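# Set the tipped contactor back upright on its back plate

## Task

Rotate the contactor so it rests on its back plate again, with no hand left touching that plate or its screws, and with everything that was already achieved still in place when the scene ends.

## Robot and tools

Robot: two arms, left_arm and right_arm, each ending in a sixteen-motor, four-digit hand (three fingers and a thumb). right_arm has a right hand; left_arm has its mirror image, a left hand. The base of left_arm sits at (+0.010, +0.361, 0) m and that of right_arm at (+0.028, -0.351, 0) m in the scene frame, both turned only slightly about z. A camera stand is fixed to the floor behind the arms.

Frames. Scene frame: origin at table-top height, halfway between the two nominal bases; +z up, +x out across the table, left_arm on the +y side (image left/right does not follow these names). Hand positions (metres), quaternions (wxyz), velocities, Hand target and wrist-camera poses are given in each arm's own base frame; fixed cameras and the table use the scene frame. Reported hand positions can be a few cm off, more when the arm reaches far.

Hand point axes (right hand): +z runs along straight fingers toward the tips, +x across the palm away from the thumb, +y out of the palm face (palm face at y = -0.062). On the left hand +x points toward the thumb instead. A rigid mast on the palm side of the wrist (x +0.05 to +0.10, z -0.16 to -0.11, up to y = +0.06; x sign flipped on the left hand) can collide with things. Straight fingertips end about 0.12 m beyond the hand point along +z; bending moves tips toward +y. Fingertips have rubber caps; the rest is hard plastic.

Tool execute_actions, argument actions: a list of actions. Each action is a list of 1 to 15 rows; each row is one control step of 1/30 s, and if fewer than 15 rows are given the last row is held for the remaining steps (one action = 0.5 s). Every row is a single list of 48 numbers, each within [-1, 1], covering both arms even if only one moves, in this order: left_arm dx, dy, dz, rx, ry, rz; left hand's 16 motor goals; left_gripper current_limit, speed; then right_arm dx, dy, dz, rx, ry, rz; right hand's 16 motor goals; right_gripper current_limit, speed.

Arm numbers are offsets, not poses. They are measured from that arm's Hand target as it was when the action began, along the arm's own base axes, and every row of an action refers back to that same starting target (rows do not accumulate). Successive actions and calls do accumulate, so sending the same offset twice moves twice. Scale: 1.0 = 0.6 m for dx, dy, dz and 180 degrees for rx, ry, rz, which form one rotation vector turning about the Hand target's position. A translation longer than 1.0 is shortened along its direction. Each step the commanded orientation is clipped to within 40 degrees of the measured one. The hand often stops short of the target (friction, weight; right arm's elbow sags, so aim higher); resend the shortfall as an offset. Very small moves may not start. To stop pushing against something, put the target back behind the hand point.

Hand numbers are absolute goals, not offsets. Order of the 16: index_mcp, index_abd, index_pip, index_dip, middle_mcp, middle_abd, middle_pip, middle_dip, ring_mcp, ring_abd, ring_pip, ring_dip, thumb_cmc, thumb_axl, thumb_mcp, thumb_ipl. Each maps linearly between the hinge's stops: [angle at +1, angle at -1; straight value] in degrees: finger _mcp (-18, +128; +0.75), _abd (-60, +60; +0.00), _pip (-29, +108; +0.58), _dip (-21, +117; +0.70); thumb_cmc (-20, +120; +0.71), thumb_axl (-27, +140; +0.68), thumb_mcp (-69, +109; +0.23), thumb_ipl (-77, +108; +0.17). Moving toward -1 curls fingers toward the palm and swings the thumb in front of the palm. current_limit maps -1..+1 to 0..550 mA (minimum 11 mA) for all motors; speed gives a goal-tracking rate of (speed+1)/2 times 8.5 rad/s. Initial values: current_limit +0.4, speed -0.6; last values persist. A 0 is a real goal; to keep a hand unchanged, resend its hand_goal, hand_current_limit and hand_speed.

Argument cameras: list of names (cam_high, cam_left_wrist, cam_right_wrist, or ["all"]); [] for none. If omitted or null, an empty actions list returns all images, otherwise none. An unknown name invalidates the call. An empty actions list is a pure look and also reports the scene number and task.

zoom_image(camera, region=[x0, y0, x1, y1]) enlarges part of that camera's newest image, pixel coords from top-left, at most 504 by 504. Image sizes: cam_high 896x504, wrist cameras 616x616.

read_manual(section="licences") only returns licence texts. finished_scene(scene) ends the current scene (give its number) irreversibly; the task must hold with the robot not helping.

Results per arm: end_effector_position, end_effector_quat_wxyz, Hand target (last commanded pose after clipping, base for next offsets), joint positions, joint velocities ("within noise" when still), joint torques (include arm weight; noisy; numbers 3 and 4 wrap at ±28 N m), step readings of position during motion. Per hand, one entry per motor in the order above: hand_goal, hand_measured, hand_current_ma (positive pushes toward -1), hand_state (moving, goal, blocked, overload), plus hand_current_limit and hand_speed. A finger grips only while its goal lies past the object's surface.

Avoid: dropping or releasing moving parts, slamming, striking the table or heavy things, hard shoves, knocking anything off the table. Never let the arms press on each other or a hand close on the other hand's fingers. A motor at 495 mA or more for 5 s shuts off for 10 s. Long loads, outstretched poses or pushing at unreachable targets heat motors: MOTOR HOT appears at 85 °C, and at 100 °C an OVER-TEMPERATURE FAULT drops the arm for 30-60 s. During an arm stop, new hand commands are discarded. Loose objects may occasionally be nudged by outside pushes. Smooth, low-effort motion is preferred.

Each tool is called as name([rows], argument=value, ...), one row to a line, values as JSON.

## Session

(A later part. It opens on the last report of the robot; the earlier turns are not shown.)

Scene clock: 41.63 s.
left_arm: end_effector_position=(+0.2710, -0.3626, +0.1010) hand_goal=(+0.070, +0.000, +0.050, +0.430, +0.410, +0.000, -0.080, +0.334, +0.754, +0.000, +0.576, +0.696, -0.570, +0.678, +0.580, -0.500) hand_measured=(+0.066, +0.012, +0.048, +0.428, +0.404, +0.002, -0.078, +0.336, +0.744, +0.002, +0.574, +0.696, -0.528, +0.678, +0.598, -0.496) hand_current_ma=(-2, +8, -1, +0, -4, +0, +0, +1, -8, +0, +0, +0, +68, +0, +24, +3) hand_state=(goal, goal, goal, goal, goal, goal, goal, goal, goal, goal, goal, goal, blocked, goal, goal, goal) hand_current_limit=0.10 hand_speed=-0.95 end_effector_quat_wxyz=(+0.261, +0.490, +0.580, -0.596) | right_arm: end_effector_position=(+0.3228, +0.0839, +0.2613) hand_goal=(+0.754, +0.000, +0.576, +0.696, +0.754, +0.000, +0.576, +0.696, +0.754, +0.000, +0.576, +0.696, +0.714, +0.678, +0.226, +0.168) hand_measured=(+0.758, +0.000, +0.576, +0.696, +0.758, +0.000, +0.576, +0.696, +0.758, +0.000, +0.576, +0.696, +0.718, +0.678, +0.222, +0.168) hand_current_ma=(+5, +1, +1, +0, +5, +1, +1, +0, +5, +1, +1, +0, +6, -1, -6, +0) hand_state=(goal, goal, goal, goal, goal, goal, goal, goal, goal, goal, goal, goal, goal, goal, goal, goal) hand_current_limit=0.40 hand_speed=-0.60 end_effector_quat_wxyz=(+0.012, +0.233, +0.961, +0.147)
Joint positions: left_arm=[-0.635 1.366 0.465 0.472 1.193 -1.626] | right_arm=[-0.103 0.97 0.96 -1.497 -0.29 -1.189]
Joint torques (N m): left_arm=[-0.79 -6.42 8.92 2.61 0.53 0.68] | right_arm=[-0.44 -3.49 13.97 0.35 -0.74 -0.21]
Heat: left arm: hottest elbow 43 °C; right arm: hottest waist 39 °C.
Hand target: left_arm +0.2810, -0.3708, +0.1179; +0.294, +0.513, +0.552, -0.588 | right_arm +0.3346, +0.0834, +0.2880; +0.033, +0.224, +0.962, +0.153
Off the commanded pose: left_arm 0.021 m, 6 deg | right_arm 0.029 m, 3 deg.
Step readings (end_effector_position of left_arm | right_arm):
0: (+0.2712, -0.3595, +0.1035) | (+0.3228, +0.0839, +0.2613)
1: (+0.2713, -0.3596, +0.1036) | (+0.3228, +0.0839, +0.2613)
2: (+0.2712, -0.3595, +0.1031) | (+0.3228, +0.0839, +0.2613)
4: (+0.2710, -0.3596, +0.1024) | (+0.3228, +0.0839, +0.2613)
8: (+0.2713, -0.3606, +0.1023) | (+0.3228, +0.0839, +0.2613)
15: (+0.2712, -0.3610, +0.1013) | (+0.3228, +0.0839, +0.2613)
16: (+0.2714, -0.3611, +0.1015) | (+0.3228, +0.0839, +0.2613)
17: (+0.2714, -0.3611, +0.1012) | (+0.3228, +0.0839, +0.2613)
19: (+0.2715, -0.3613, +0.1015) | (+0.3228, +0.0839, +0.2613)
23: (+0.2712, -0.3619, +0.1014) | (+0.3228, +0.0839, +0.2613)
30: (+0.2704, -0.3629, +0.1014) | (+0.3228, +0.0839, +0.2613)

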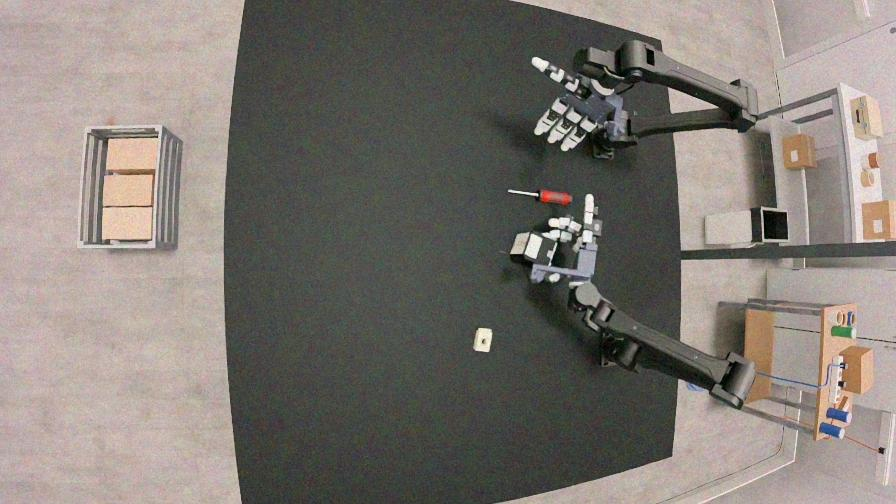

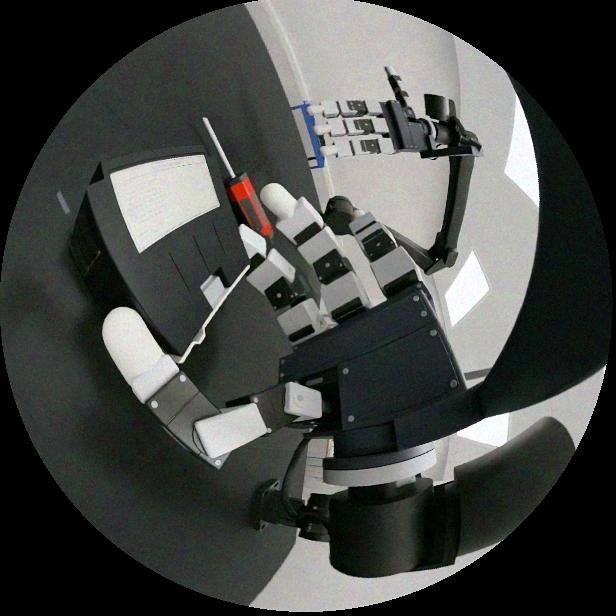

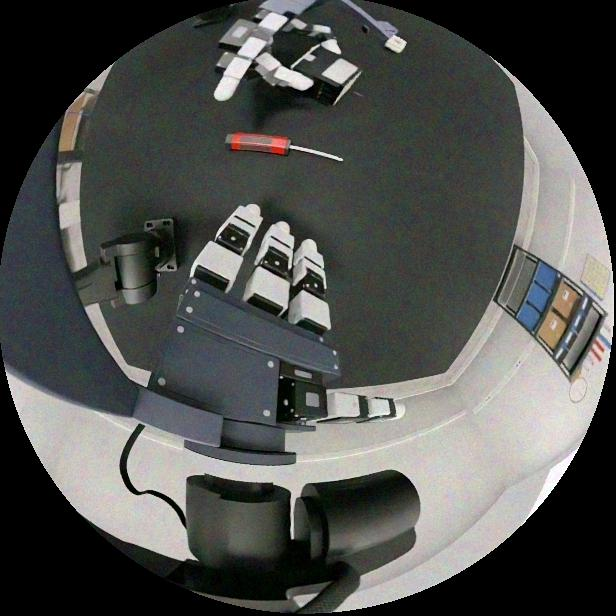

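execute_actions([
  [[0,0.0,0.0,0,0,0,0.25,0,-0.05,0.38,0.41,0,-0.08,0.333,0.754,0,0.576,0.696,-0.571,0.678,0.8,-0.37,0.4,-0.8,0.0,0,0,0,0,0,0.754,0,0.576,0.696,0.754,0,0.576,0.696,0.754,0,0.576,0.696,0.714,0.678,0.226,0.168,0.4,-0.6]],
  [[0,0.0,0.05,0.0,0.0,0,0.41,0,-0.08,0.333,0.41,0,-0.08,0.333,0.754,0,0.576,0.696,-0.571,0.678,0.9,-0.319,0.4,-0.5,0.0,0,0,0,0,0,0.754,0,0.576,0.696,0.754,0,0.576,0.696,0.754,0,0.576,0.696,0.714,0.678,0.226,0.168,0.4,-0.6]],
  [[0,0.0,0.06,0.0226,0.0762,0.0137,0.41,0,-0.08,0.333,0.41,0,-0.08,0.333,0.754,0,0.576,0.696,-0.571,0.678,0.9,-0.319,0.4,-0.5,0.0,0,0,0,0,0,0.754,0,0.576,0.696,0.754,0,0.576,0.696,0.754,0,0.576,0.696,0.714,0.678,0.226,0.168,0.4,-0.6]],
], cameras=["all"])

Scene clock: 44.17 s.
left_arm: end_effector_position=(+0.2648, -0.3611, +0.1577) hand_goal=(+0.410, +0.000, -0.080, +0.334, +0.410, +0.000, -0.080, +0.334, +0.754, +0.000, +0.576, +0.696, -0.570, +0.678, +0.900, -0.318) hand_measured=(+0.404, +0.010, -0.078, +0.336, +0.404, +0.002, -0.078, +0.336, +0.744, +0.002, +0.574, +0.696, -0.556, +0.678, +0.896, -0.320) hand_current_ma=(-4, +5, +1, +1, -4, +0, +0, +1, -7, +0, +0, +0, +12, +0, -3, -1) hand_state=(goal, goal, goal, goal, goal, goal, goal, goal, goal, goal, goal, goal, goal, goal, goal, goal) hand_current_limit=0.40 hand_speed=-0.50 end_effector_quat_wxyz=(+0.207, +0.435, +0.621, -0.618) | right_arm: end_effector_position=(+0.3228, +0.0839, +0.2613) hand_goal=(+0.754, +0.000, +0.576, +0.696, +0.754, +0.000, +0.576, +0.696, +0.754, +0.000, +0.576, +0.696, +0.714, +0.678, +0.226, +0.168) hand_measured=(+0.758, +0.000, +0.576, +0.696, +0.758, +0.000, +0.576, +0.696, +0.758, +0.000, +0.576, +0.696, +0.718, +0.678, +0.222, +0.168) hand_current_ma=(+5, +1, +1, +0, +5, +1, +1, +0, +5, +1, +1, +0, +6, -1, -6, +0) hand_state=(goal, goal, goal, goal, goal, goal, goal, goal, goal, goal, goal, goal, goal, goal, goal, goal) hand_current_limit=0.40 hand_speed=-0.60 end_effector_quat_wxyz=(+0.012, +0.233, +0.961, +0.147)
Joint positions: left_arm=[-0.635 1.192 0.56 0.214 1.194 -1.814] | right_arm=[-0.103 0.97 0.96 -1.497 -0.29 -1.189]
Joint torques (N m): left_arm=[-0.44 -5.36 14.65 0.55 0.41 -0.1] | right_arm=[-0.5 -3.55 13.96 0.36 -0.74 -0.22]
Heat: left arm: hottest elbow 43 °C; right arm: hottest waist 39 °C.
Hand target: left_arm +0.2810, -0.3708, +0.1839; +0.220, +0.437, +0.614, -0.619 | right_arm +0.3346, +0.0834, +0.2880; +0.033, +0.224, +0.962, +0.153
Off the commanded pose: left_arm 0.032 m, 2 deg | right_arm 0.029 m, 3 deg.
Step readings (end_effector_position of left_arm | right_arm):
0: (+0.2710, -0.3626, +0.1010) | (+0.3228, +0.0839, +0.2613)
1: (+0.2710, -0.3626, +0.1010) | (+0.3228, +0.0839, +0.2613)
2: (+0.2711, -0.3626, +0.1012) | (+0.3228, +0.0839, +0.2613)
4: (+0.2715, -0.3636, +0.1021) | (+0.3228, +0.0839, +0.2613)
8: (+0.2724, -0.3642, +0.1036) | (+0.3228, +0.0839, +0.2613)
15: (+0.2728, -0.3644, +0.1041) | (+0.3228, +0.0839, +0.2613)
16: (+0.2728, -0.3644, +0.1041) | (+0.3228, +0.0839, +0.2613)
17: (+0.2728, -0.3644, +0.1048) | (+0.3228, +0.0839, +0.2613)
19: (+0.2725, -0.3633, +0.1069) | (+0.3228, +0.0839, +0.2613)
23: (+0.2704, -0.3618, +0.1196) | (+0.3228, +0.0839, +0.2613)
30: (+0.2680, -0.3600, +0.1227) | (+0.3228, +0.0839, +0.2613)
31: (+0.2675, -0.3597, +0.1218) | (+0.3228, +0.0839, +0.2613)
32: (+0.2667, -0.3592, +0.1216) | (+0.3228, +0.0839, +0.2613)
34: (+0.2631, -0.3571, +0.1227) | (+0.3228, +0.0839, +0.2613)
38: (+0.2630, -0.3592, +0.1446) | (+0.3228, +0.0839, +0.2613)
45: (+0.2674, -0.3627, +0.1614) | (+0.3228, +0.0839, +0.2613)

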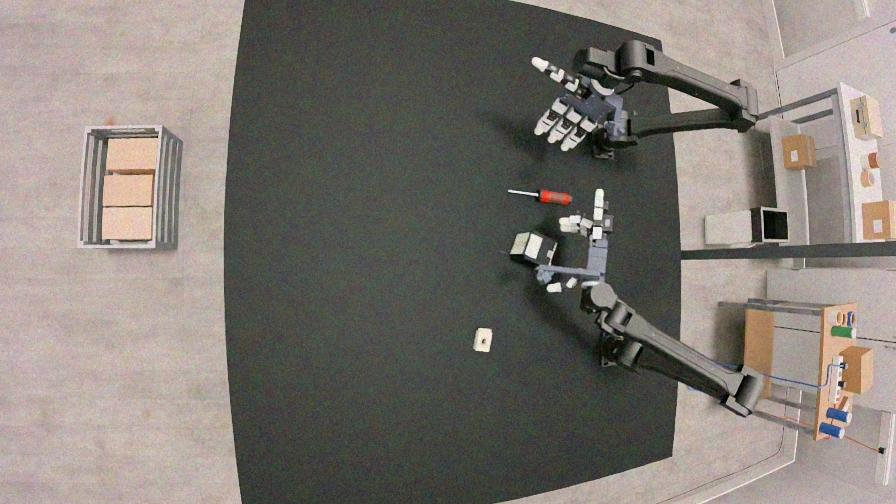

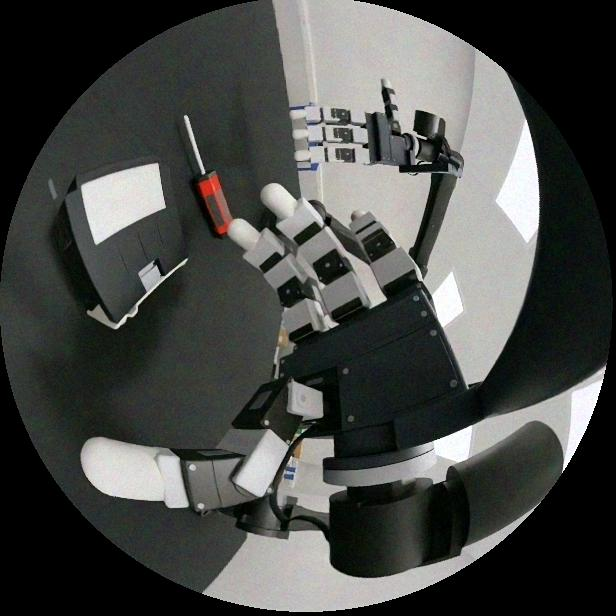

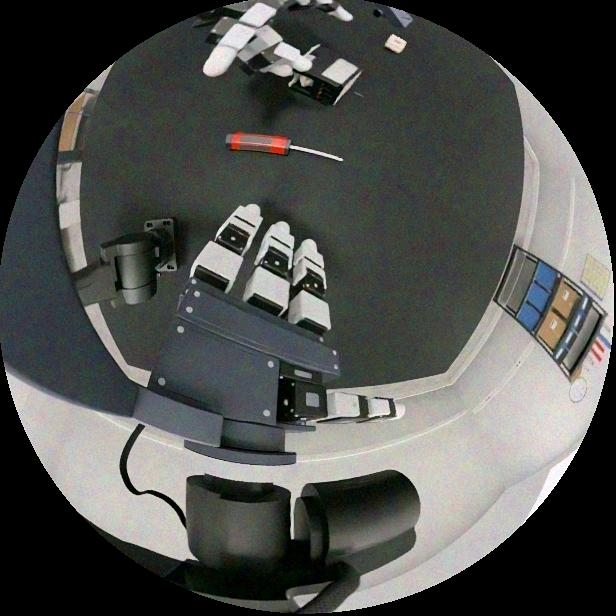

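zoom_image(camera="cam_left_wrist", region=[40, 140, 220, 340])

zoom_image(camera="cam_high", region=[470, 200, 620, 320])

Scaled by 2.520 from the camera's 616x616 image, which has a finer 880x880 frame.

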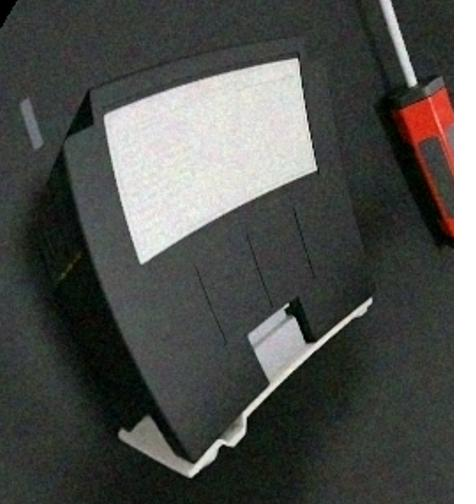

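Scaled by 3.360 from the camera's 896x504 image, which has a finer 1280x720 frame.

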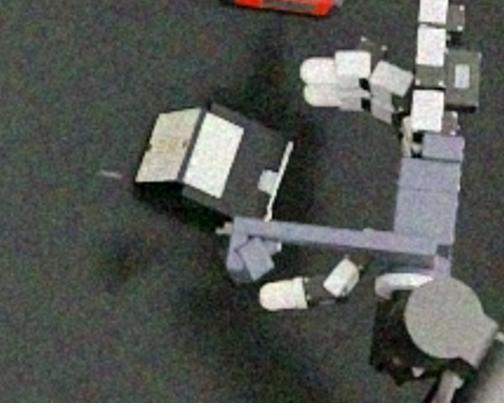

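execute_actions([
  [[0.027,-0.0105,0.02,0.0226,0.0762,0.0137,0.41,0,-0.08,0.333,0.41,0,-0.08,0.333,0.754,0,0.576,0.696,-0.571,0.678,0.9,-0.319,0.4,-0.5,0.0,0,0,0,0,0,0.754,0,0.576,0.696,0.754,0,0.576,0.696,0.754,0,0.576,0.696,0.714,0.678,0.226,0.168,0.4,-0.6]],
  [[0.027,-0.0105,0.0,0.0226,0.0762,0.0137,0.41,0,-0.08,0.333,0.41,0,-0.08,0.333,0.754,0,0.576,0.696,-0.571,0.678,0.9,-0.319,0.4,-0.5,0.0,0,0,0,0,0,0.754,0,0.576,0.696,0.754,0,0.576,0.696,0.754,0,0.576,0.696,0.714,0.678,0.226,0.168,0.4,-0.6]],
  [[0.027,-0.0105,0.0,0.0226,0.0762,0.0137,0.41,0,-0.08,0.333,0.41,0,-0.08,0.333,0.754,0,0.576,0.696,-0.571,0.678,0.9,-0.319,0.4,-0.5,0.0,0,0,0,0,0,0.754,0,0.576,0.696,0.754,0,0.576,0.696,0.754,0,0.576,0.696,0.714,0.678,0.226,0.168,0.4,-0.6]],
], cameras=["cam_left_wrist","cam_high"])

zoom_image(camera="cam_left_wrist", region=[30, 120, 280, 370])

Scene clock: 49.20 s.
left_arm: end_effector_position=(+0.3114, -0.3797, +0.1660) hand_goal=(+0.410, +0.000, -0.080, +0.334, +0.410, +0.000, -0.080, +0.334, +0.754, +0.000, +0.576, +0.696, -0.570, +0.678, +0.900, -0.318) hand_measured=(+0.404, +0.004, -0.078, +0.336, +0.404, +0.002, -0.078, +0.336, +0.744, +0.002, +0.574, +0.696, -0.566, +0.678, +0.896, -0.320) hand_current_ma=(-4, +2, +1, +1, -4, +0, +0, +1, -7, +0, +0, +0, +2, +0, -3, -1) hand_state=(goal, goal, goal, goal, goal, goal, goal, goal, goal, goal, goal, goal, goal, goal, goal, goal) hand_current_limit=0.40 hand_speed=-0.50 end_effector_quat_wxyz=(-0.062, +0.223, +0.752, -0.617) | right_arm: end_effector_position=(+0.3228, +0.0839, +0.2613) hand_goal=(+0.754, +0.000, +0.576, +0.696, +0.754, +0.000, +0.576, +0.696, +0.754, +0.000, +0.576, +0.696, +0.714, +0.678, +0.226, +0.168) hand_measured=(+0.758, +0.000, +0.576, +0.696, +0.758, +0.000, +0.576, +0.696, +0.758, +0.000, +0.576, +0.696, +0.718, +0.678, +0.222, +0.168) hand_current_ma=(+5, +1, +1, +0, +5, +1, +1, +0, +5, +1, +1, +0, +6, -1, -6, +0) hand_state=(goal, goal, goal, goal, goal, goal, goal, goal, goal, goal, goal, goal, goal, goal, goal, goal) hand_current_limit=0.40 hand_speed=-0.60 end_effector_quat_wxyz=(+0.012, +0.233, +0.961, +0.147)
Joint positions: left_arm=[-0.579 1.481 1.036 -0.451 1.271 -2.08] | right_arm=[-0.103 0.97 0.96 -1.497 -0.29 -1.189]
Joint torques (N m): left_arm=[0.26 -9.82 15.68 0.21 1.32 -0.21] | right_arm=[-0.5 -3.43 14 0.34 -0.74 -0.21]
Heat: left arm: hottest elbow 45 °C; right arm: hottest waist 39 °C.
Hand target: left_arm +0.3297, -0.3897, +0.1960; -0.017, +0.173, +0.739, -0.650 | right_arm +0.3346, +0.0834, +0.2880; +0.033, +0.224, +0.962, +0.153
Off the commanded pose: left_arm 0.036 m, 9 deg | right_arm 0.029 m, 3 deg.
joint sent to its limit (left arm) — joint 6 (wrist roll), lower limit. The joint targets are off in position and orientation.
Step readings (end_effector_position of left_arm | right_arm):
0: (+0.2648, -0.3611, +0.1577) | (+0.3228, +0.0839, +0.2613)
1: (+0.2649, -0.3612, +0.1579) | (+0.3228, +0.0839, +0.2613)
2: (+0.2642, -0.3610, +0.1569) | (+0.3228, +0.0839, +0.2613)
4: (+0.2640, -0.3627, +0.1567) | (+0.3228, +0.0839, +0.2613)
8: (+0.2743, -0.3698, +0.1666) | (+0.3228, +0.0839, +0.2613)
15: (+0.2829, -0.3684, +0.1710) | (+0.3228, +0.0839, +0.2613)
16: (+0.2827, -0.3677, +0.1700) | (+0.3228, +0.0839, +0.2613)
17: (+0.2812, -0.3674, +0.1682) | (+0.3228, +0.0839, +0.2613)
19: (+0.2809, -0.3687, +0.1652) | (+0.3228, +0.0839, +0.2613)
23: (+0.2896, -0.3763, +0.1659) | (+0.3228, +0.0839, +0.2613)
30: (+0.2952, -0.3748, +0.1667) | (+0.3228, +0.0839, +0.2613)
31: (+0.2951, -0.3741, +0.1664) | (+0.3228, +0.0839, +0.2613)
32: (+0.2936, -0.3731, +0.1659) | (+0.3228, +0.0839, +0.2613)
34: (+0.2951, -0.3743, +0.1672) | (+0.3228, +0.0839, +0.2613)
38: (+0.3068, -0.3840, +0.1696) | (+0.3228, +0.0839, +0.2613)
45: (+0.3100, -0.3817, +0.1647) | (+0.3228, +0.0839, +0.2613)
Images, in order (width x height): cam_high 896x504, cam_left_wrist 616x616.

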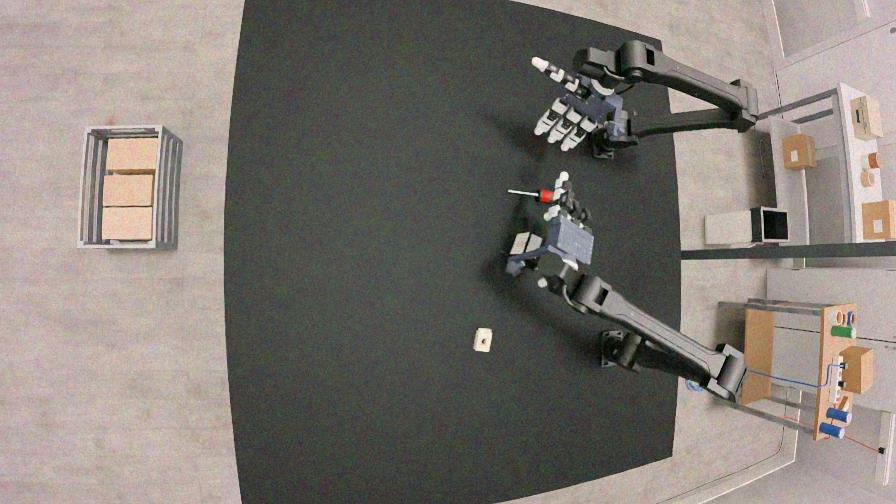

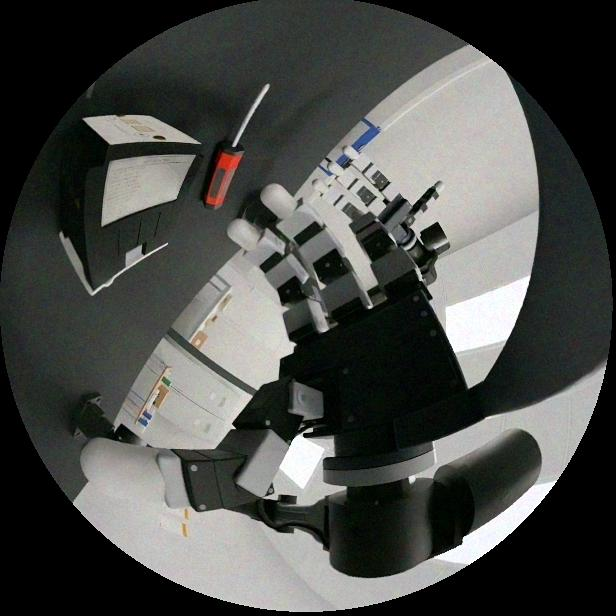

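Scaled by 2.016 from the camera's 616x616 image, which has a finer 880x880 frame.

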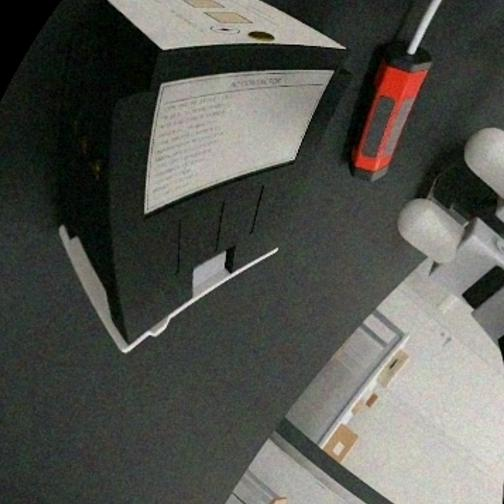

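execute_actions([
  [[0,0,-0.04,0,0,0,0.41,0,-0.08,0.333,0.41,0,-0.08,0.333,0.754,0,0.576,0.696,-0.571,0.678,0.9,-0.319,0.4,-0.5,0,0,0,0,0,0,0.754,0,0.576,0.696,0.754,0,0.576,0.696,0.754,0,0.576,0.696,0.714,0.678,0.226,0.168,0.4,-0.6]],
], cameras=["cam_left_wrist","cam_high"])

Scene clock: 51.07 s.
left_arm: end_effector_position=(+0.3154, -0.3825, +0.1517) hand_goal=(+0.410, +0.000, -0.080, +0.334, +0.410, +0.000, -0.080, +0.334, +0.754, +0.000, +0.576, +0.696, -0.570, +0.678, +0.900, -0.318) hand_measured=(+0.404, +0.004, -0.078, +0.336, +0.404, +0.002, -0.078, +0.336, +0.744, +0.002, +0.574, +0.696, -0.566, +0.678, +0.896, -0.320) hand_current_ma=(-4, +2, +1, +1, -4, +0, +0, +1, -7, +0, +0, +0, +2, +0, -3, -1) hand_state=(goal, goal, goal, goal, goal, goal, goal, goal, goal, goal, goal, goal, goal, goal, goal, goal) hand_current_limit=0.40 hand_speed=-0.50 end_effector_quat_wxyz=(-0.067, +0.219, +0.754, -0.616) | right_arm: end_effector_position=(+0.3228, +0.0839, +0.2613) hand_goal=(+0.754, +0.000, +0.576, +0.696, +0.754, +0.000, +0.576, +0.696, +0.754, +0.000, +0.576, +0.696, +0.714, +0.678, +0.226, +0.168) hand_measured=(+0.758, +0.000, +0.576, +0.696, +0.758, +0.000, +0.576, +0.696, +0.758, +0.000, +0.576, +0.696, +0.718, +0.678, +0.222, +0.168) hand_current_ma=(+5, +1, +1, +0, +5, +1, +1, +0, +5, +1, +1, +0, +6, -1, -6, +0) hand_state=(goal, goal, goal, goal, goal, goal, goal, goal, goal, goal, goal, goal, goal, goal, goal, goal) hand_current_limit=0.40 hand_speed=-0.60 end_effector_quat_wxyz=(+0.012, +0.233, +0.961, +0.147)
Joint positions: left_arm=[-0.579 1.516 1.036 -0.429 1.272 -2.08] | right_arm=[-0.103 0.97 0.96 -1.497 -0.29 -1.189]
Joint torques (N m): left_arm=[0.38 -9.99 12.41 1.73 1.22 -0.19] | right_arm=[-0.67 -3.49 13.94 0.36 -0.74 -0.21]
Heat: left arm: hottest elbow 46 °C; right arm: hottest waist 39 °C.
Hand target: left_arm +0.3297, -0.3897, +0.1719; -0.017, +0.173, +0.740, -0.650 | right_arm +0.3346, +0.0834, +0.2880; +0.033, +0.224, +0.962, +0.153
Off the commanded pose: left_arm 0.026 m, 9 deg | right_arm 0.029 m, 3 deg.
joint sent to its limit (left arm) — joint 6 (wrist roll), lower limit. The joint targets are off in position and orientation.
Step readings (end_effector_position of left_arm | right_arm):
0: (+0.3114, -0.3797, +0.1660) | (+0.3228, +0.0839, +0.2613)
1: (+0.3114, -0.3797, +0.1660) | (+0.3228, +0.0839, +0.2613)
2: (+0.3119, -0.3800, +0.1660) | (+0.3228, +0.0839, +0.2613)
4: (+0.3119, -0.3801, +0.1635) | (+0.3228, +0.0839, +0.2613)
8: (+0.3141, -0.3815, +0.1560) | (+0.3228, +0.0839, +0.2613)
15: (+0.3157, -0.3827, +0.1523) | (+0.3228, +0.0839, +0.2613)
Images, in order (width x height): cam_high 896x504, cam_left_wrist 616x616.

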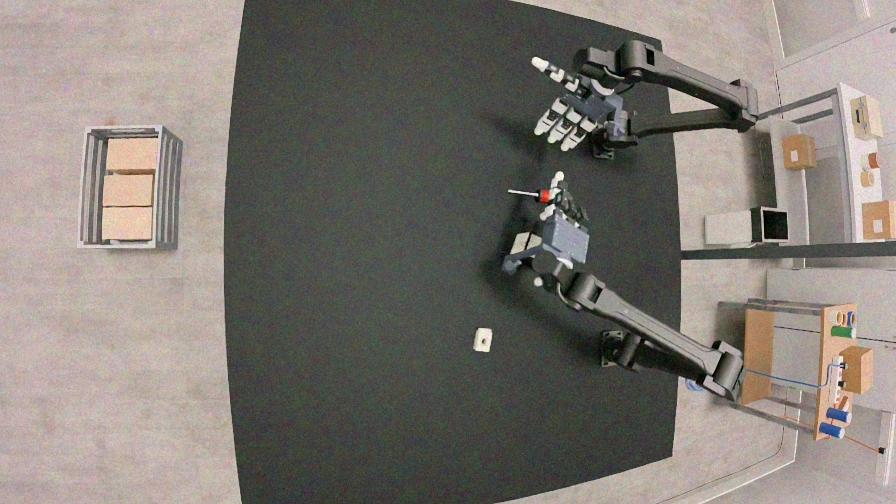

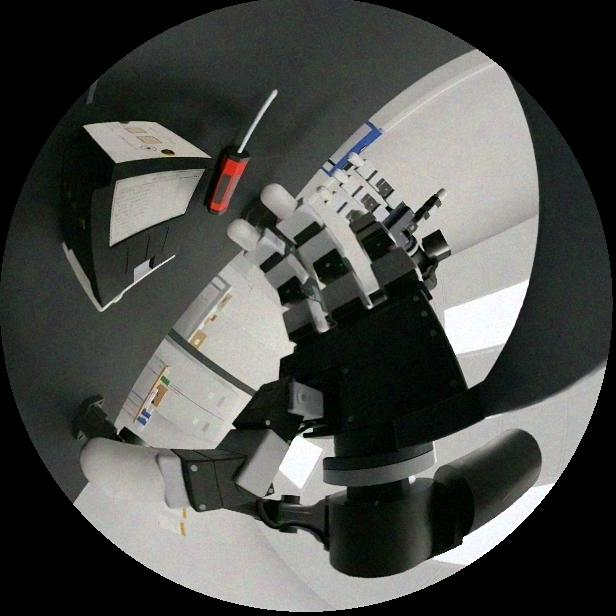

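zoom_image(camera="cam_left_wrist", region=[40, 60, 300, 320])

Scaled by 1.938 from the camera's 616x616 image, which has a finer 880x880 frame.

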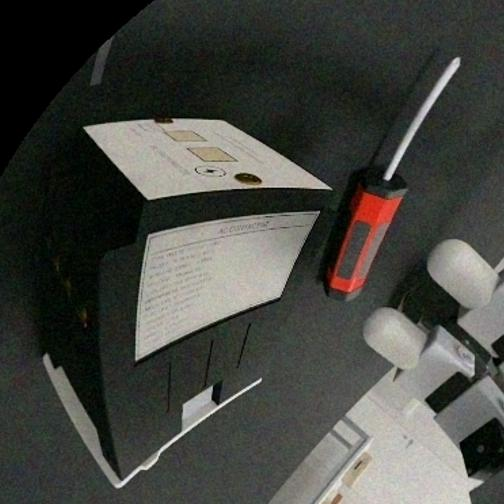

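execute_actions([
  [[0.008,0,-0.04,0,0,0,0.41,0,-0.08,0.333,0.41,0,-0.08,0.333,0.754,0,0.576,0.696,-0.571,0.678,0.9,-0.319,0.4,-0.5,0,0,0,0,0,0,0.754,0,0.576,0.696,0.754,0,0.576,0.696,0.754,0,0.576,0.696,0.714,0.678,0.226,0.168,0.4,-0.6]],
  [[0.006,0,-0.025,0,0,0,0.41,0,-0.08,0.333,0.41,0,-0.08,0.333,0.754,0,0.576,0.696,-0.571,0.678,0.9,-0.319,0.4,-0.5,0,0,0,0,0,0,0.754,0,0.576,0.696,0.754,0,0.576,0.696,0.754,0,0.576,0.696,0.714,0.678,0.226,0.168,0.4,-0.6]],
], cameras=["cam_left_wrist"])

Scene clock: 54.97 s.
left_arm: end_effector_position=(+0.3296, -0.3919, +0.1269) hand_goal=(+0.410, +0.000, -0.080, +0.334, +0.410, +0.000, -0.080, +0.334, +0.754, +0.000, +0.576, +0.696, -0.570, +0.678, +0.900, -0.318) hand_measured=(+0.404, +0.004, -0.078, +0.336, +0.404, +0.002, -0.078, +0.336, +0.744, +0.002, +0.574, +0.696, -0.566, +0.678, +0.896, -0.320) hand_current_ma=(-4, +2, +1, +1, -4, +0, +0, +1, -7, +0, +0, +0, +2, +0, -3, -1) hand_state=(goal, goal, goal, goal, goal, goal, goal, goal, goal, goal, goal, goal, goal, goal, goal, goal) hand_current_limit=0.40 hand_speed=-0.50 end_effector_quat_wxyz=(-0.055, +0.228, +0.749, -0.620) | right_arm: end_effector_position=(+0.3228, +0.0839, +0.2613) hand_goal=(+0.754, +0.000, +0.576, +0.696, +0.754, +0.000, +0.576, +0.696, +0.754, +0.000, +0.576, +0.696, +0.714, +0.678, +0.226, +0.168) hand_measured=(+0.758, +0.000, +0.576, +0.696, +0.758, +0.000, +0.576, +0.696, +0.758, +0.000, +0.576, +0.696, +0.718, +0.678, +0.222, +0.168) hand_current_ma=(+5, +1, +1, +0, +5, +1, +1, +0, +5, +1, +1, +0, +6, -1, -6, +0) hand_state=(goal, goal, goal, goal, goal, goal, goal, goal, goal, goal, goal, goal, goal, goal, goal, goal) hand_current_limit=0.40 hand_speed=-0.60 end_effector_quat_wxyz=(+0.012, +0.233, +0.961, +0.147)
Joint positions: left_arm=[-0.579 1.58 1.029 -0.325 1.273 -2.081] | right_arm=[-0.103 0.97 0.96 -1.497 -0.29 -1.189]
Joint torques (N m): left_arm=[0.67 -10.29 9.51 1.61 1.21 -0.22] | right_arm=[-0.5 -3.49 13.94 0.34 -0.74 -0.21]
Heat: left arm: hottest elbow 46 °C; right arm: hottest waist 39 °C.
Hand target: left_arm +0.3381, -0.3897, +0.1330; -0.017, +0.173, +0.739, -0.650 | right_arm +0.3346, +0.0834, +0.2880; +0.033, +0.224, +0.962, +0.153
Off the commanded pose: left_arm 0.011 m, 9 deg | right_arm 0.029 m, 3 deg.
joint sent to its limit (left arm) — joint 6 (wrist roll), lower limit. The joint targets are off in position and orientation.
Step readings (end_effector_position of left_arm | right_arm):
0: (+0.3154, -0.3825, +0.1517) | (+0.3228, +0.0839, +0.2613)
1: (+0.3156, -0.3826, +0.1518) | (+0.3228, +0.0839, +0.2613)
2: (+0.3164, -0.3832, +0.1523) | (+0.3228, +0.0839, +0.2613)
4: (+0.3200, -0.3856, +0.1516) | (+0.3228, +0.0839, +0.2613)
8: (+0.3235, -0.3879, +0.1442) | (+0.3228, +0.0839, +0.2613)
15: (+0.3256, -0.3893, +0.1384) | (+0.3228, +0.0839, +0.2613)
16: (+0.3258, -0.3895, +0.1385) | (+0.3228, +0.0839, +0.2613)
17: (+0.3260, -0.3896, +0.1382) | (+0.3228, +0.0839, +0.2613)
19: (+0.3284, -0.3911, +0.1383) | (+0.3228, +0.0839, +0.2613)
23: (+0.3304, -0.3924, +0.1331) | (+0.3228, +0.0839, +0.2613)
30: (+0.3288, -0.3914, +0.1261) | (+0.3228, +0.0839, +0.2613)
Images, in order (width x height): cam_left_wrist 616x616.

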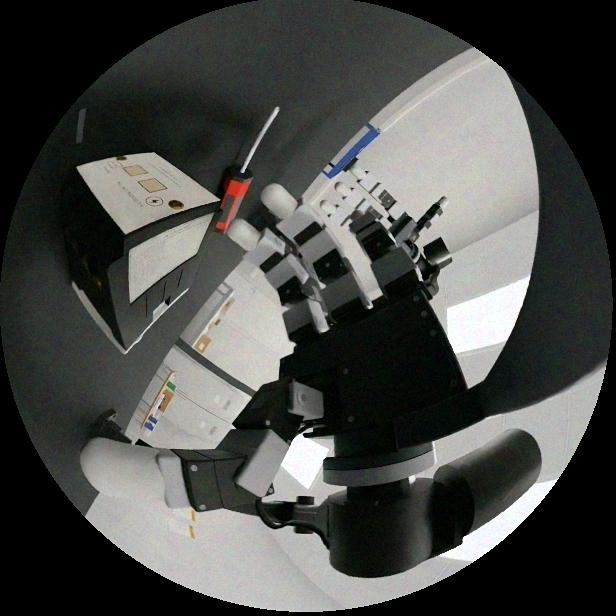

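zoom_image(camera="cam_left_wrist", region=[50, 120, 270, 360])

Scaled by 2.100 from the camera's 616x616 image, which has a finer 880x880 frame.

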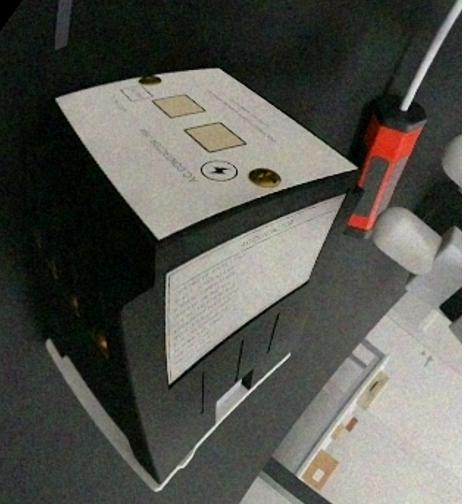

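execute_actions([
  [[-0.004,-0.008,-0.03,0,0,0,0.41,0,-0.08,0.333,0.41,0,-0.08,0.333,0.754,0,0.576,0.696,-0.571,0.678,0.9,-0.319,0.4,-0.5,0,0,0,0,0,0,0.754,0,0.576,0.696,0.754,0,0.576,0.696,0.754,0,0.576,0.696,0.714,0.678,0.226,0.168,0.4,-0.6]],
], cameras=["cam_left_wrist"])

zoom_image(camera="cam_left_wrist", region=[50, 120, 290, 380])

Scene clock: 57.90 s.
left_arm: end_effector_position=(+0.3303, -0.3924, +0.1079) hand_goal=(+0.410, +0.000, -0.080, +0.334, +0.410, +0.000, -0.080, +0.334, +0.754, +0.000, +0.576, +0.696, -0.570, +0.678, +0.900, -0.318) hand_measured=(+0.404, +0.004, -0.078, +0.336, +0.404, +0.002, -0.078, +0.336, +0.744, +0.002, +0.574, +0.696, -0.566, +0.678, +0.896, -0.320) hand_current_ma=(-4, +2, +1, +1, -4, +0, +0, +1, -7, +0, +0, +0, +2, +0, -3, -1) hand_state=(goal, goal, goal, goal, goal, goal, goal, goal, goal, goal, goal, goal, goal, goal, goal, goal) hand_current_limit=0.40 hand_speed=-0.50 end_effector_quat_wxyz=(-0.057, +0.227, +0.749, -0.619) | right_arm: end_effector_position=(+0.3228, +0.0839, +0.2613) hand_goal=(+0.754, +0.000, +0.576, +0.696, +0.754, +0.000, +0.576, +0.696, +0.754, +0.000, +0.576, +0.696, +0.714, +0.678, +0.226, +0.168) hand_measured=(+0.758, +0.000, +0.576, +0.696, +0.758, +0.000, +0.576, +0.696, +0.758, +0.000, +0.576, +0.696, +0.718, +0.678, +0.222, +0.168) hand_current_ma=(+5, +1, +1, +0, +5, +1, +1, +0, +5, +1, +1, +0, +6, -1, -6, +0) hand_state=(goal, goal, goal, goal, goal, goal, goal, goal, goal, goal, goal, goal, goal, goal, goal, goal) hand_current_limit=0.40 hand_speed=-0.60 end_effector_quat_wxyz=(+0.012, +0.233, +0.961, +0.147)
Joint positions: left_arm=[-0.579 1.613 1.011 -0.279 1.273 -2.081] | right_arm=[-0.103 0.97 0.96 -1.497 -0.29 -1.189]
Joint torques (N m): left_arm=[-0.91 -11.81 9.11 1.55 0.99 -0.15] | right_arm=[-0.62 -3.49 13.98 0.38 -0.74 -0.22]
Heat: left arm: hottest elbow 46 °C; right arm: hottest waist 39 °C.
Hand target: left_arm +0.3356, -0.3945, +0.1150; -0.017, +0.173, +0.739, -0.650 | right_arm +0.3346, +0.0834, +0.2880; +0.033, +0.224, +0.962, +0.153
Off the commanded pose: left_arm 0.009 m, 9 deg | right_arm 0.029 m, 3 deg.
joint sent to its limit (left arm) — joint 6 (wrist roll), lower limit. The joint targets are off in position and orientation.
Step readings (end_effector_position of left_arm | right_arm):
0: (+0.3296, -0.3919, +0.1269) | (+0.3228, +0.0839, +0.2613)
1: (+0.3292, -0.3917, +0.1263) | (+0.3228, +0.0839, +0.2613)
2: (+0.3299, -0.3921, +0.1266) | (+0.3228, +0.0839, +0.2613)
4: (+0.3311, -0.3929, +0.1251) | (+0.3228, +0.0839, +0.2613)
8: (+0.3316, -0.3932, +0.1167) | (+0.3228, +0.0839, +0.2613)
15: (+0.3299, -0.3921, +0.1077) | (+0.3228, +0.0839, +0.2613)
Images, in order (width x height): cam_left_wrist 616x616.

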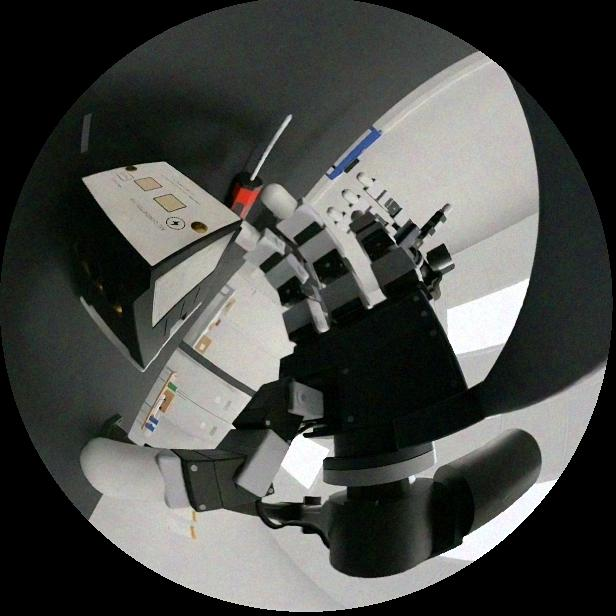

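Scaled by 1.938 from the camera's 616x616 image, which has a finer 880x880 frame.

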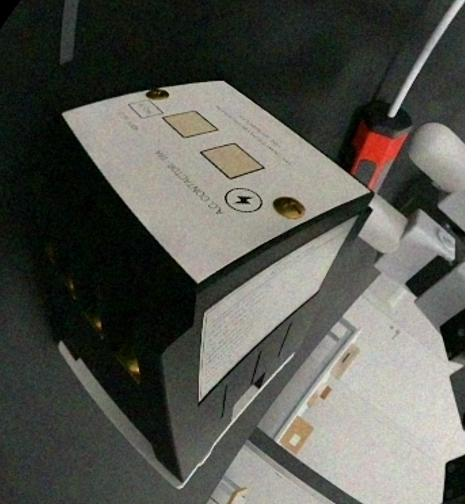

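execute_actions([
  [[0.0087,-0.011,-0.04,0,0,0,0.41,0,-0.08,0.333,0.41,0,-0.08,0.333,0.754,0,0.576,0.696,-0.571,0.678,0.9,-0.319,0.4,-0.5,0,0,0,0,0,0,0.754,0,0.576,0.696,0.754,0,0.576,0.696,0.754,0,0.576,0.696,0.714,0.678,0.226,0.168,0.4,-0.6]],
], cameras=["cam_left_wrist"])

zoom_image(camera="cam_left_wrist", region=[50, 120, 290, 380])

Scene clock: 60.17 s.
left_arm: end_effector_position=(+0.3374, -0.3970, +0.0829) hand_goal=(+0.410, +0.000, -0.080, +0.334, +0.410, +0.000, -0.080, +0.334, +0.754, +0.000, +0.576, +0.696, -0.570, +0.678, +0.900, -0.318) hand_measured=(+0.404, +0.004, -0.078, +0.336, +0.404, +0.002, -0.078, +0.336, +0.744, +0.002, +0.574, +0.696, -0.566, +0.678, +0.896, -0.320) hand_current_ma=(-4, +2, +1, +1, -4, +0, +0, +1, -7, +0, +0, +0, +2, +0, -3, -1) hand_state=(goal, goal, goal, goal, goal, goal, goal, goal, goal, goal, goal, goal, goal, goal, goal, goal) hand_current_limit=0.40 hand_speed=-0.50 end_effector_quat_wxyz=(-0.058, +0.226, +0.750, -0.619) | right_arm: end_effector_position=(+0.3228, +0.0839, +0.2613) hand_goal=(+0.754, +0.000, +0.576, +0.696, +0.754, +0.000, +0.576, +0.696, +0.754, +0.000, +0.576, +0.696, +0.714, +0.678, +0.226, +0.168) hand_measured=(+0.758, +0.000, +0.576, +0.696, +0.758, +0.000, +0.576, +0.696, +0.758, +0.000, +0.576, +0.696, +0.718, +0.678, +0.222, +0.168) hand_current_ma=(+5, +1, +1, +0, +5, +1, +1, +0, +5, +1, +1, +0, +6, -1, -6, +0) hand_state=(goal, goal, goal, goal, goal, goal, goal, goal, goal, goal, goal, goal, goal, goal, goal, goal) hand_current_limit=0.40 hand_speed=-0.60 end_effector_quat_wxyz=(+0.012, +0.233, +0.961, +0.147)
Joint positions: left_arm=[-0.579 1.674 1.011 -0.22 1.273 -2.081] | right_arm=[-0.103 0.97 0.96 -1.497 -0.29 -1.189]
Joint torques (N m): left_arm=[-1.2 -12.22 8.81 1.43 0.86 -0.2] | right_arm=[-0.62 -3.37 13.97 0.38 -0.74 -0.21]
Heat: left arm: hottest elbow 46 °C; right arm: hottest waist 39 °C.
Hand target: left_arm +0.3409, -0.4011, +0.0910; -0.017, +0.173, +0.739, -0.650 | right_arm +0.3346, +0.0834, +0.2880; +0.033, +0.224, +0.962, +0.153
Off the commanded pose: left_arm 0.010 m, 9 deg | right_arm 0.029 m, 3 deg.
joint sent to its limit (left arm) — joint 6 (wrist roll), lower limit. The joint targets are off in position and orientation.
Step readings (end_effector_position of left_arm | right_arm):
0: (+0.3303, -0.3924, +0.1079) | (+0.3228, +0.0839, +0.2613)
1: (+0.3305, -0.3925, +0.1080) | (+0.3228, +0.0839, +0.2613)
2: (+0.3313, -0.3930, +0.1076) | (+0.3228, +0.0839, +0.2613)
4: (+0.3340, -0.3948, +0.1047) | (+0.3228, +0.0839, +0.2613)
8: (+0.3366, -0.3965, +0.0924) | (+0.3228, +0.0839, +0.2613)
15: (+0.3371, -0.3968, +0.0828) | (+0.3228, +0.0839, +0.2613)
Images, in order (width x height): cam_left_wrist 616x616.

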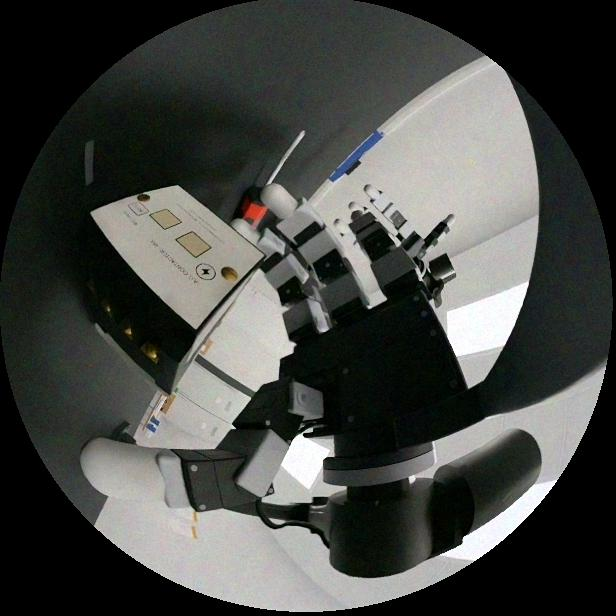

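Scaled by 1.938 from the camera's 616x616 image, which has a finer 880x880 frame.

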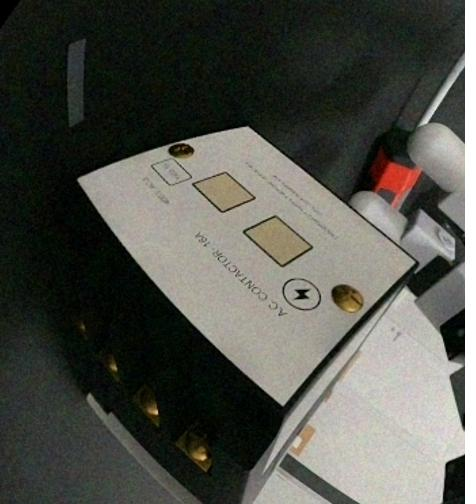

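execute_actions([
  [[0,0,0,0,0,0,0.1,0,-0.02,0.41,0.41,0,-0.08,0.333,0.754,0,0.576,0.696,-0.571,0.678,0.7,-0.45,0.3,-0.75,0,0,0,0,0,0,0.754,0,0.576,0.696,0.754,0,0.576,0.696,0.754,0,0.576,0.696,0.714,0.678,0.226,0.168,0.4,-0.6]],
], cameras=["cam_left_wrist"])

Scene clock: 61.67 s.
left_arm: end_effector_position=(+0.3362, -0.3981, +0.0829) hand_goal=(+0.100, +0.000, -0.020, +0.410, +0.410, +0.000, -0.080, +0.334, +0.754, +0.000, +0.576, +0.696, -0.570, +0.678, +0.700, -0.450) hand_measured=(+0.100, +0.004, -0.018, +0.410, +0.404, +0.002, -0.078, +0.336, +0.744, +0.002, +0.574, +0.696, -0.566, +0.678, +0.700, -0.448) hand_current_ma=(+0, +1, +0, +0, -4, +0, +0, +1, -7, +0, +0, +0, +2, +0, +0, +1) hand_state=(goal, goal, goal, goal, goal, goal, goal, goal, goal, goal, goal, goal, goal, goal, goal, goal) hand_current_limit=0.30 hand_speed=-0.75 end_effector_quat_wxyz=(-0.059, +0.227, +0.749, -0.619) | right_arm: end_effector_position=(+0.3228, +0.0839, +0.2613) hand_goal=(+0.754, +0.000, +0.576, +0.696, +0.754, +0.000, +0.576, +0.696, +0.754, +0.000, +0.576, +0.696, +0.714, +0.678, +0.226, +0.168) hand_measured=(+0.758, +0.000, +0.576, +0.696, +0.758, +0.000, +0.576, +0.696, +0.758, +0.000, +0.576, +0.696, +0.718, +0.678, +0.222, +0.168) hand_current_ma=(+5, +1, +1, +0, +5, +1, +1, +0, +5, +1, +1, +0, +6, -1, -6, +0) hand_state=(goal, goal, goal, goal, goal, goal, goal, goal, goal, goal, goal, goal, goal, goal, goal, goal) hand_current_limit=0.40 hand_speed=-0.60 end_effector_quat_wxyz=(+0.012, +0.233, +0.961, +0.147)
Joint positions: left_arm=[-0.582 1.674 1.011 -0.22 1.273 -2.081] | right_arm=[-0.103 0.97 0.96 -1.497 -0.29 -1.189]
Joint torques (N m): left_arm=[-0.85 -12.04 8.8 1.37 0.83 -0.14] | right_arm=[-0.5 -3.43 13.97 0.36 -0.74 -0.21]
Heat: left arm: hottest elbow 46 °C; right arm: hottest waist 39 °C.
Hand target: left_arm +0.3409, -0.4011, +0.0910; -0.017, +0.173, +0.739, -0.650 | right_arm +0.3346, +0.0834, +0.2880; +0.033, +0.224, +0.962, +0.153
Off the commanded pose: left_arm 0.010 m, 9 deg | right_arm 0.029 m, 3 deg.
joint sent to its limit (left arm) — joint 6 (wrist roll), lower limit. The joint targets are off in position and orientation.
Step readings (end_effector_position of left_arm | right_arm):
0: (+0.3374, -0.3970, +0.0829) | (+0.3228, +0.0839, +0.2613)
1: (+0.3374, -0.3970, +0.0829) | (+0.3228, +0.0839, +0.2613)
2: (+0.3374, -0.3970, +0.0829) | (+0.3228, +0.0839, +0.2613)
4: (+0.3374, -0.3970, +0.0829) | (+0.3228, +0.0839, +0.2613)
8: (+0.3374, -0.3970, +0.0829) | (+0.3228, +0.0839, +0.2613)
15: (+0.3368, -0.3975, +0.0829) | (+0.3228, +0.0839, +0.2613)
Images, in order (width x height): cam_left_wrist 616x616.

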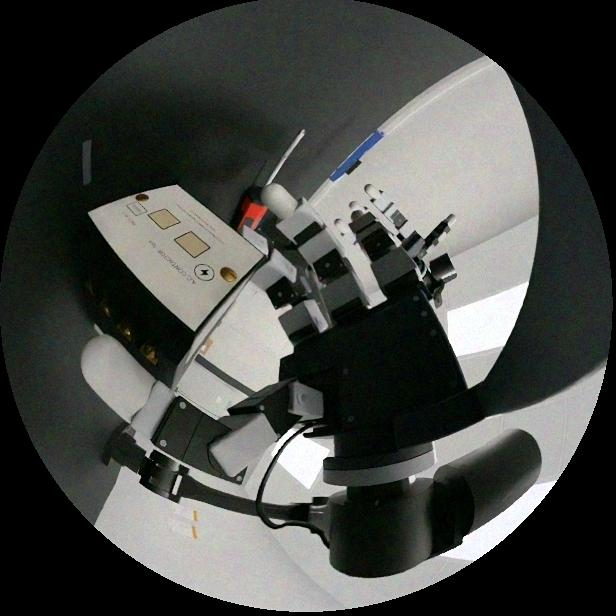

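execute_actions([
  [[0,0,0,0,0,0,0.03,0,-0.02,0.41,0.41,0,-0.08,0.333,0.754,0,0.576,0.696,-0.571,0.678,0.62,-0.5,0.3,-0.75,0,0,0,0,0,0,0.754,0,0.576,0.696,0.754,0,0.576,0.696,0.754,0,0.576,0.696,0.714,0.678,0.226,0.168,0.4,-0.6]],
  [[0,0,0,0,0,0,-0.03,0,-0.02,0.41,0.41,0,-0.08,0.333,0.754,0,0.576,0.696,-0.571,0.678,0.56,-0.52,0.3,-0.8,0,0,0,0,0,0,0.754,0,0.576,0.696,0.754,0,0.576,0.696,0.754,0,0.576,0.696,0.714,0.678,0.226,0.168,0.4,-0.6]],
], cameras=["cam_left_wrist"])

Scene clock: 63.20 s.
left_arm: end_effector_position=(+0.3375, -0.3963, +0.0830) hand_goal=(-0.030, +0.000, -0.020, +0.410, +0.410, +0.000, -0.080, +0.334, +0.754, +0.000, +0.576, +0.696, -0.570, +0.678, +0.560, -0.520) hand_measured=(+0.072, +0.004, +0.020, +0.426, +0.404, +0.002, -0.078, +0.336, +0.744, +0.002, +0.574, +0.696, -0.566, +0.678, +0.638, -0.484) hand_current_ma=(+280, +2, +60, +14, -4, +0, +0, +1, -7, +0, +0, +0, +1, +0, +255, +79) hand_state=(blocked, goal, blocked, goal, goal, goal, goal, goal, goal, goal, goal, goal, goal, goal, blocked, blocked) hand_current_limit=0.30 hand_speed=-0.80 end_effector_quat_wxyz=(-0.060, +0.223, +0.751, -0.619) | right_arm: end_effector_position=(+0.3228, +0.0839, +0.2613) hand_goal=(+0.754, +0.000, +0.576, +0.696, +0.754, +0.000, +0.576, +0.696, +0.754, +0.000, +0.576, +0.696, +0.714, +0.678, +0.226, +0.168) hand_measured=(+0.758, +0.000, +0.576, +0.696, +0.758, +0.000, +0.576, +0.696, +0.758, +0.000, +0.576, +0.696, +0.718, +0.678, +0.222, +0.168) hand_current_ma=(+5, +1, +1, +0, +5, +1, +1, +0, +5, +1, +1, +0, +6, -1, -6, +0) hand_state=(goal, goal, goal, goal, goal, goal, goal, goal, goal, goal, goal, goal, goal, goal, goal, goal) hand_current_limit=0.40 hand_speed=-0.60 end_effector_quat_wxyz=(+0.012, +0.233, +0.961, +0.147)
Joint positions: left_arm=[-0.577 1.674 1.011 -0.22 1.273 -2.088] | right_arm=[-0.103 0.97 0.96 -1.497 -0.29 -1.189]
Joint torques (N m): left_arm=[-0.44 -12.16 8.81 1.47 0.8 -0.06] | right_arm=[-0.62 -3.49 13.96 0.35 -0.74 -0.22]
Heat: left arm: hottest elbow 45 °C; right arm: hottest waist 39 °C.
Hand target: left_arm +0.3409, -0.4011, +0.0910; -0.017, +0.173, +0.739, -0.650 | right_arm +0.3346, +0.0834, +0.2880; +0.033, +0.224, +0.962, +0.153
Off the commanded pose: left_arm 0.010 m, 8 deg | right_arm 0.029 m, 3 deg.
joint sent to its limit (left arm) — joint 6 (wrist roll), lower limit. The joint targets are off in position and orientation.
Step readings (end_effector_position of left_arm | right_arm):
0: (+0.3362, -0.3981, +0.0829) | (+0.3228, +0.0839, +0.2613)
1: (+0.3362, -0.3981, +0.0829) | (+0.3228, +0.0839, +0.2613)
2: (+0.3362, -0.3981, +0.0829) | (+0.3228, +0.0839, +0.2613)
4: (+0.3362, -0.3981, +0.0830) | (+0.3228, +0.0839, +0.2613)
8: (+0.3367, -0.3975, +0.0830) | (+0.3228, +0.0839, +0.2613)
15: (+0.3367, -0.3975, +0.0830) | (+0.3228, +0.0839, +0.2613)
16: (+0.3367, -0.3975, +0.0830) | (+0.3228, +0.0839, +0.2613)
17: (+0.3367, -0.3975, +0.0830) | (+0.3228, +0.0839, +0.2613)
19: (+0.3366, -0.3975, +0.0830) | (+0.3228, +0.0839, +0.2613)
23: (+0.3375, -0.3963, +0.0830) | (+0.3228, +0.0839, +0.2613)
30: (+0.3375, -0.3963, +0.0830) | (+0.3228, +0.0839, +0.2613)
Images, in order (width x height): cam_left_wrist 616x616.

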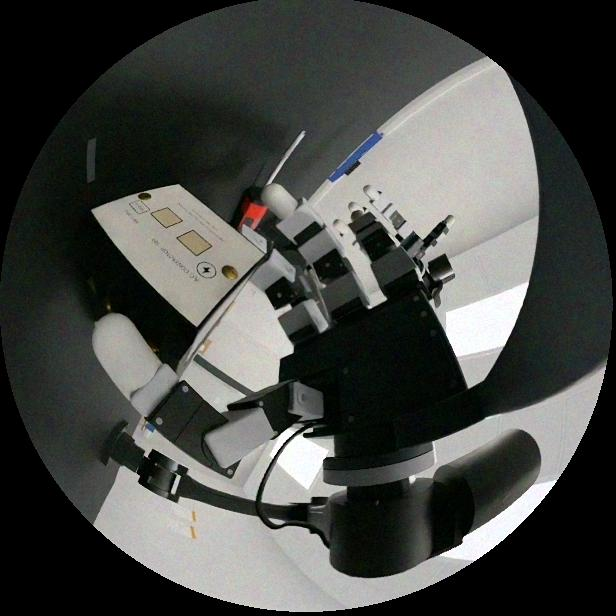

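execute_actions([
  [[0,0,0,0,0,0,-0.12,0,-0.03,0.4,0.41,0,-0.08,0.333,0.754,0,0.576,0.696,-0.571,0.678,0.47,-0.58,0.62,-0.8,0,0,0,0,0,0,0.754,0,0.576,0.696,0.754,0,0.576,0.696,0.754,0,0.576,0.696,0.714,0.678,0.226,0.168,0.4,-0.6]],
  [[-0.03,0.005,0.045,-0.013,-0.041,-0.009,-0.12,0,-0.03,0.4,0.41,0,-0.08,0.333,0.754,0,0.576,0.696,-0.571,0.678,0.46,-0.58,0.62,-0.8,0,0,0,0,0,0,0.754,0,0.576,0.696,0.754,0,0.576,0.696,0.754,0,0.576,0.696,0.714,0.678,0.226,0.168,0.4,-0.6]],
], cameras=["cam_left_wrist"])

Scene clock: 64.83 s.
left_arm: end_effector_position=(+0.3217, -0.3837, +0.0858) hand_goal=(-0.120, +0.000, -0.030, +0.400, +0.410, +0.000, -0.080, +0.334, +0.754, +0.000, +0.576, +0.696, -0.570, +0.678, +0.460, -0.580) hand_measured=(+0.070, -0.002, +0.046, +0.432, +0.404, +0.002, -0.078, +0.336, +0.744, +0.002, +0.574, +0.696, -0.556, +0.678, +0.620, -0.506) hand_current_ma=(+445, +0, +158, +40, -4, +0, +0, +1, -7, +0, +0, +0, +11, +0, +446, +246) hand_state=(blocked, goal, blocked, blocked, goal, goal, goal, goal, goal, goal, goal, goal, goal, goal, blocked, blocked) hand_current_limit=0.62 hand_speed=-0.80 end_effector_quat_wxyz=(-0.024, +0.241, +0.746, -0.621) | right_arm: end_effector_position=(+0.3228, +0.0839, +0.2613) hand_goal=(+0.754, +0.000, +0.576, +0.696, +0.754, +0.000, +0.576, +0.696, +0.754, +0.000, +0.576, +0.696, +0.714, +0.678, +0.226, +0.168) hand_measured=(+0.758, +0.000, +0.576, +0.696, +0.758, +0.000, +0.576, +0.696, +0.758, +0.000, +0.576, +0.696, +0.718, +0.678, +0.222, +0.168) hand_current_ma=(+5, +1, +1, +0, +5, +1, +1, +0, +5, +1, +1, +0, +6, -1, -6, +0) hand_state=(goal, goal, goal, goal, goal, goal, goal, goal, goal, goal, goal, goal, goal, goal, goal, goal) hand_current_limit=0.40 hand_speed=-0.60 end_effector_quat_wxyz=(+0.012, +0.233, +0.961, +0.147)
Joint positions: left_arm=[-0.579 1.594 0.905 -0.118 1.249 -2.088] | right_arm=[-0.103 0.97 0.96 -1.497 -0.29 -1.189]
Joint torques (N m): left_arm=[-2.49 -14.27 9.72 1.62 0.83 -0.12] | right_arm=[-0.62 -3.55 13.94 0.34 -0.73 -0.21]
Heat: left arm: hottest elbow 45 °C; right arm: hottest waist 39 °C.
Hand target: left_arm +0.3229, -0.3981, +0.1179; +0.025, +0.225, +0.723, -0.652 | right_arm +0.3346, +0.0834, +0.2880; +0.033, +0.224, +0.962, +0.153
Off the commanded pose: left_arm 0.035 m, 7 deg | right_arm 0.029 m, 3 deg.
joint sent to its limit (left arm) — joint 6 (wrist roll), lower limit. The joint targets are off in position and orientation.
Step readings (end_effector_position of left_arm | right_arm):
0: (+0.3375, -0.3963, +0.0830) | (+0.3228, +0.0839, +0.2613)
1: (+0.3375, -0.3963, +0.0830) | (+0.3228, +0.0839, +0.2613)
2: (+0.3375, -0.3963, +0.0830) | (+0.3228, +0.0839, +0.2613)
4: (+0.3381, -0.3958, +0.0830) | (+0.3228, +0.0839, +0.2613)
8: (+0.3386, -0.3953, +0.0830) | (+0.3228, +0.0839, +0.2613)
15: (+0.3386, -0.3953, +0.0830) | (+0.3228, +0.0839, +0.2613)
16: (+0.3388, -0.3954, +0.0831) | (+0.3228, +0.0839, +0.2613)
17: (+0.3383, -0.3950, +0.0829) | (+0.3228, +0.0839, +0.2613)
19: (+0.3358, -0.3925, +0.0846) | (+0.3228, +0.0839, +0.2613)
23: (+0.3278, -0.3856, +0.0865) | (+0.3228, +0.0839, +0.2613)
30: (+0.3213, -0.3834, +0.0856) | (+0.3228, +0.0839, +0.2613)
Images, in order (width x height): cam_left_wrist 616x616.

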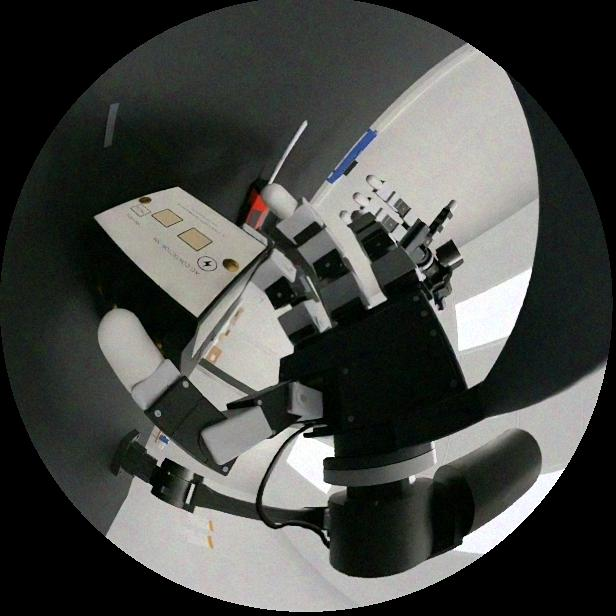

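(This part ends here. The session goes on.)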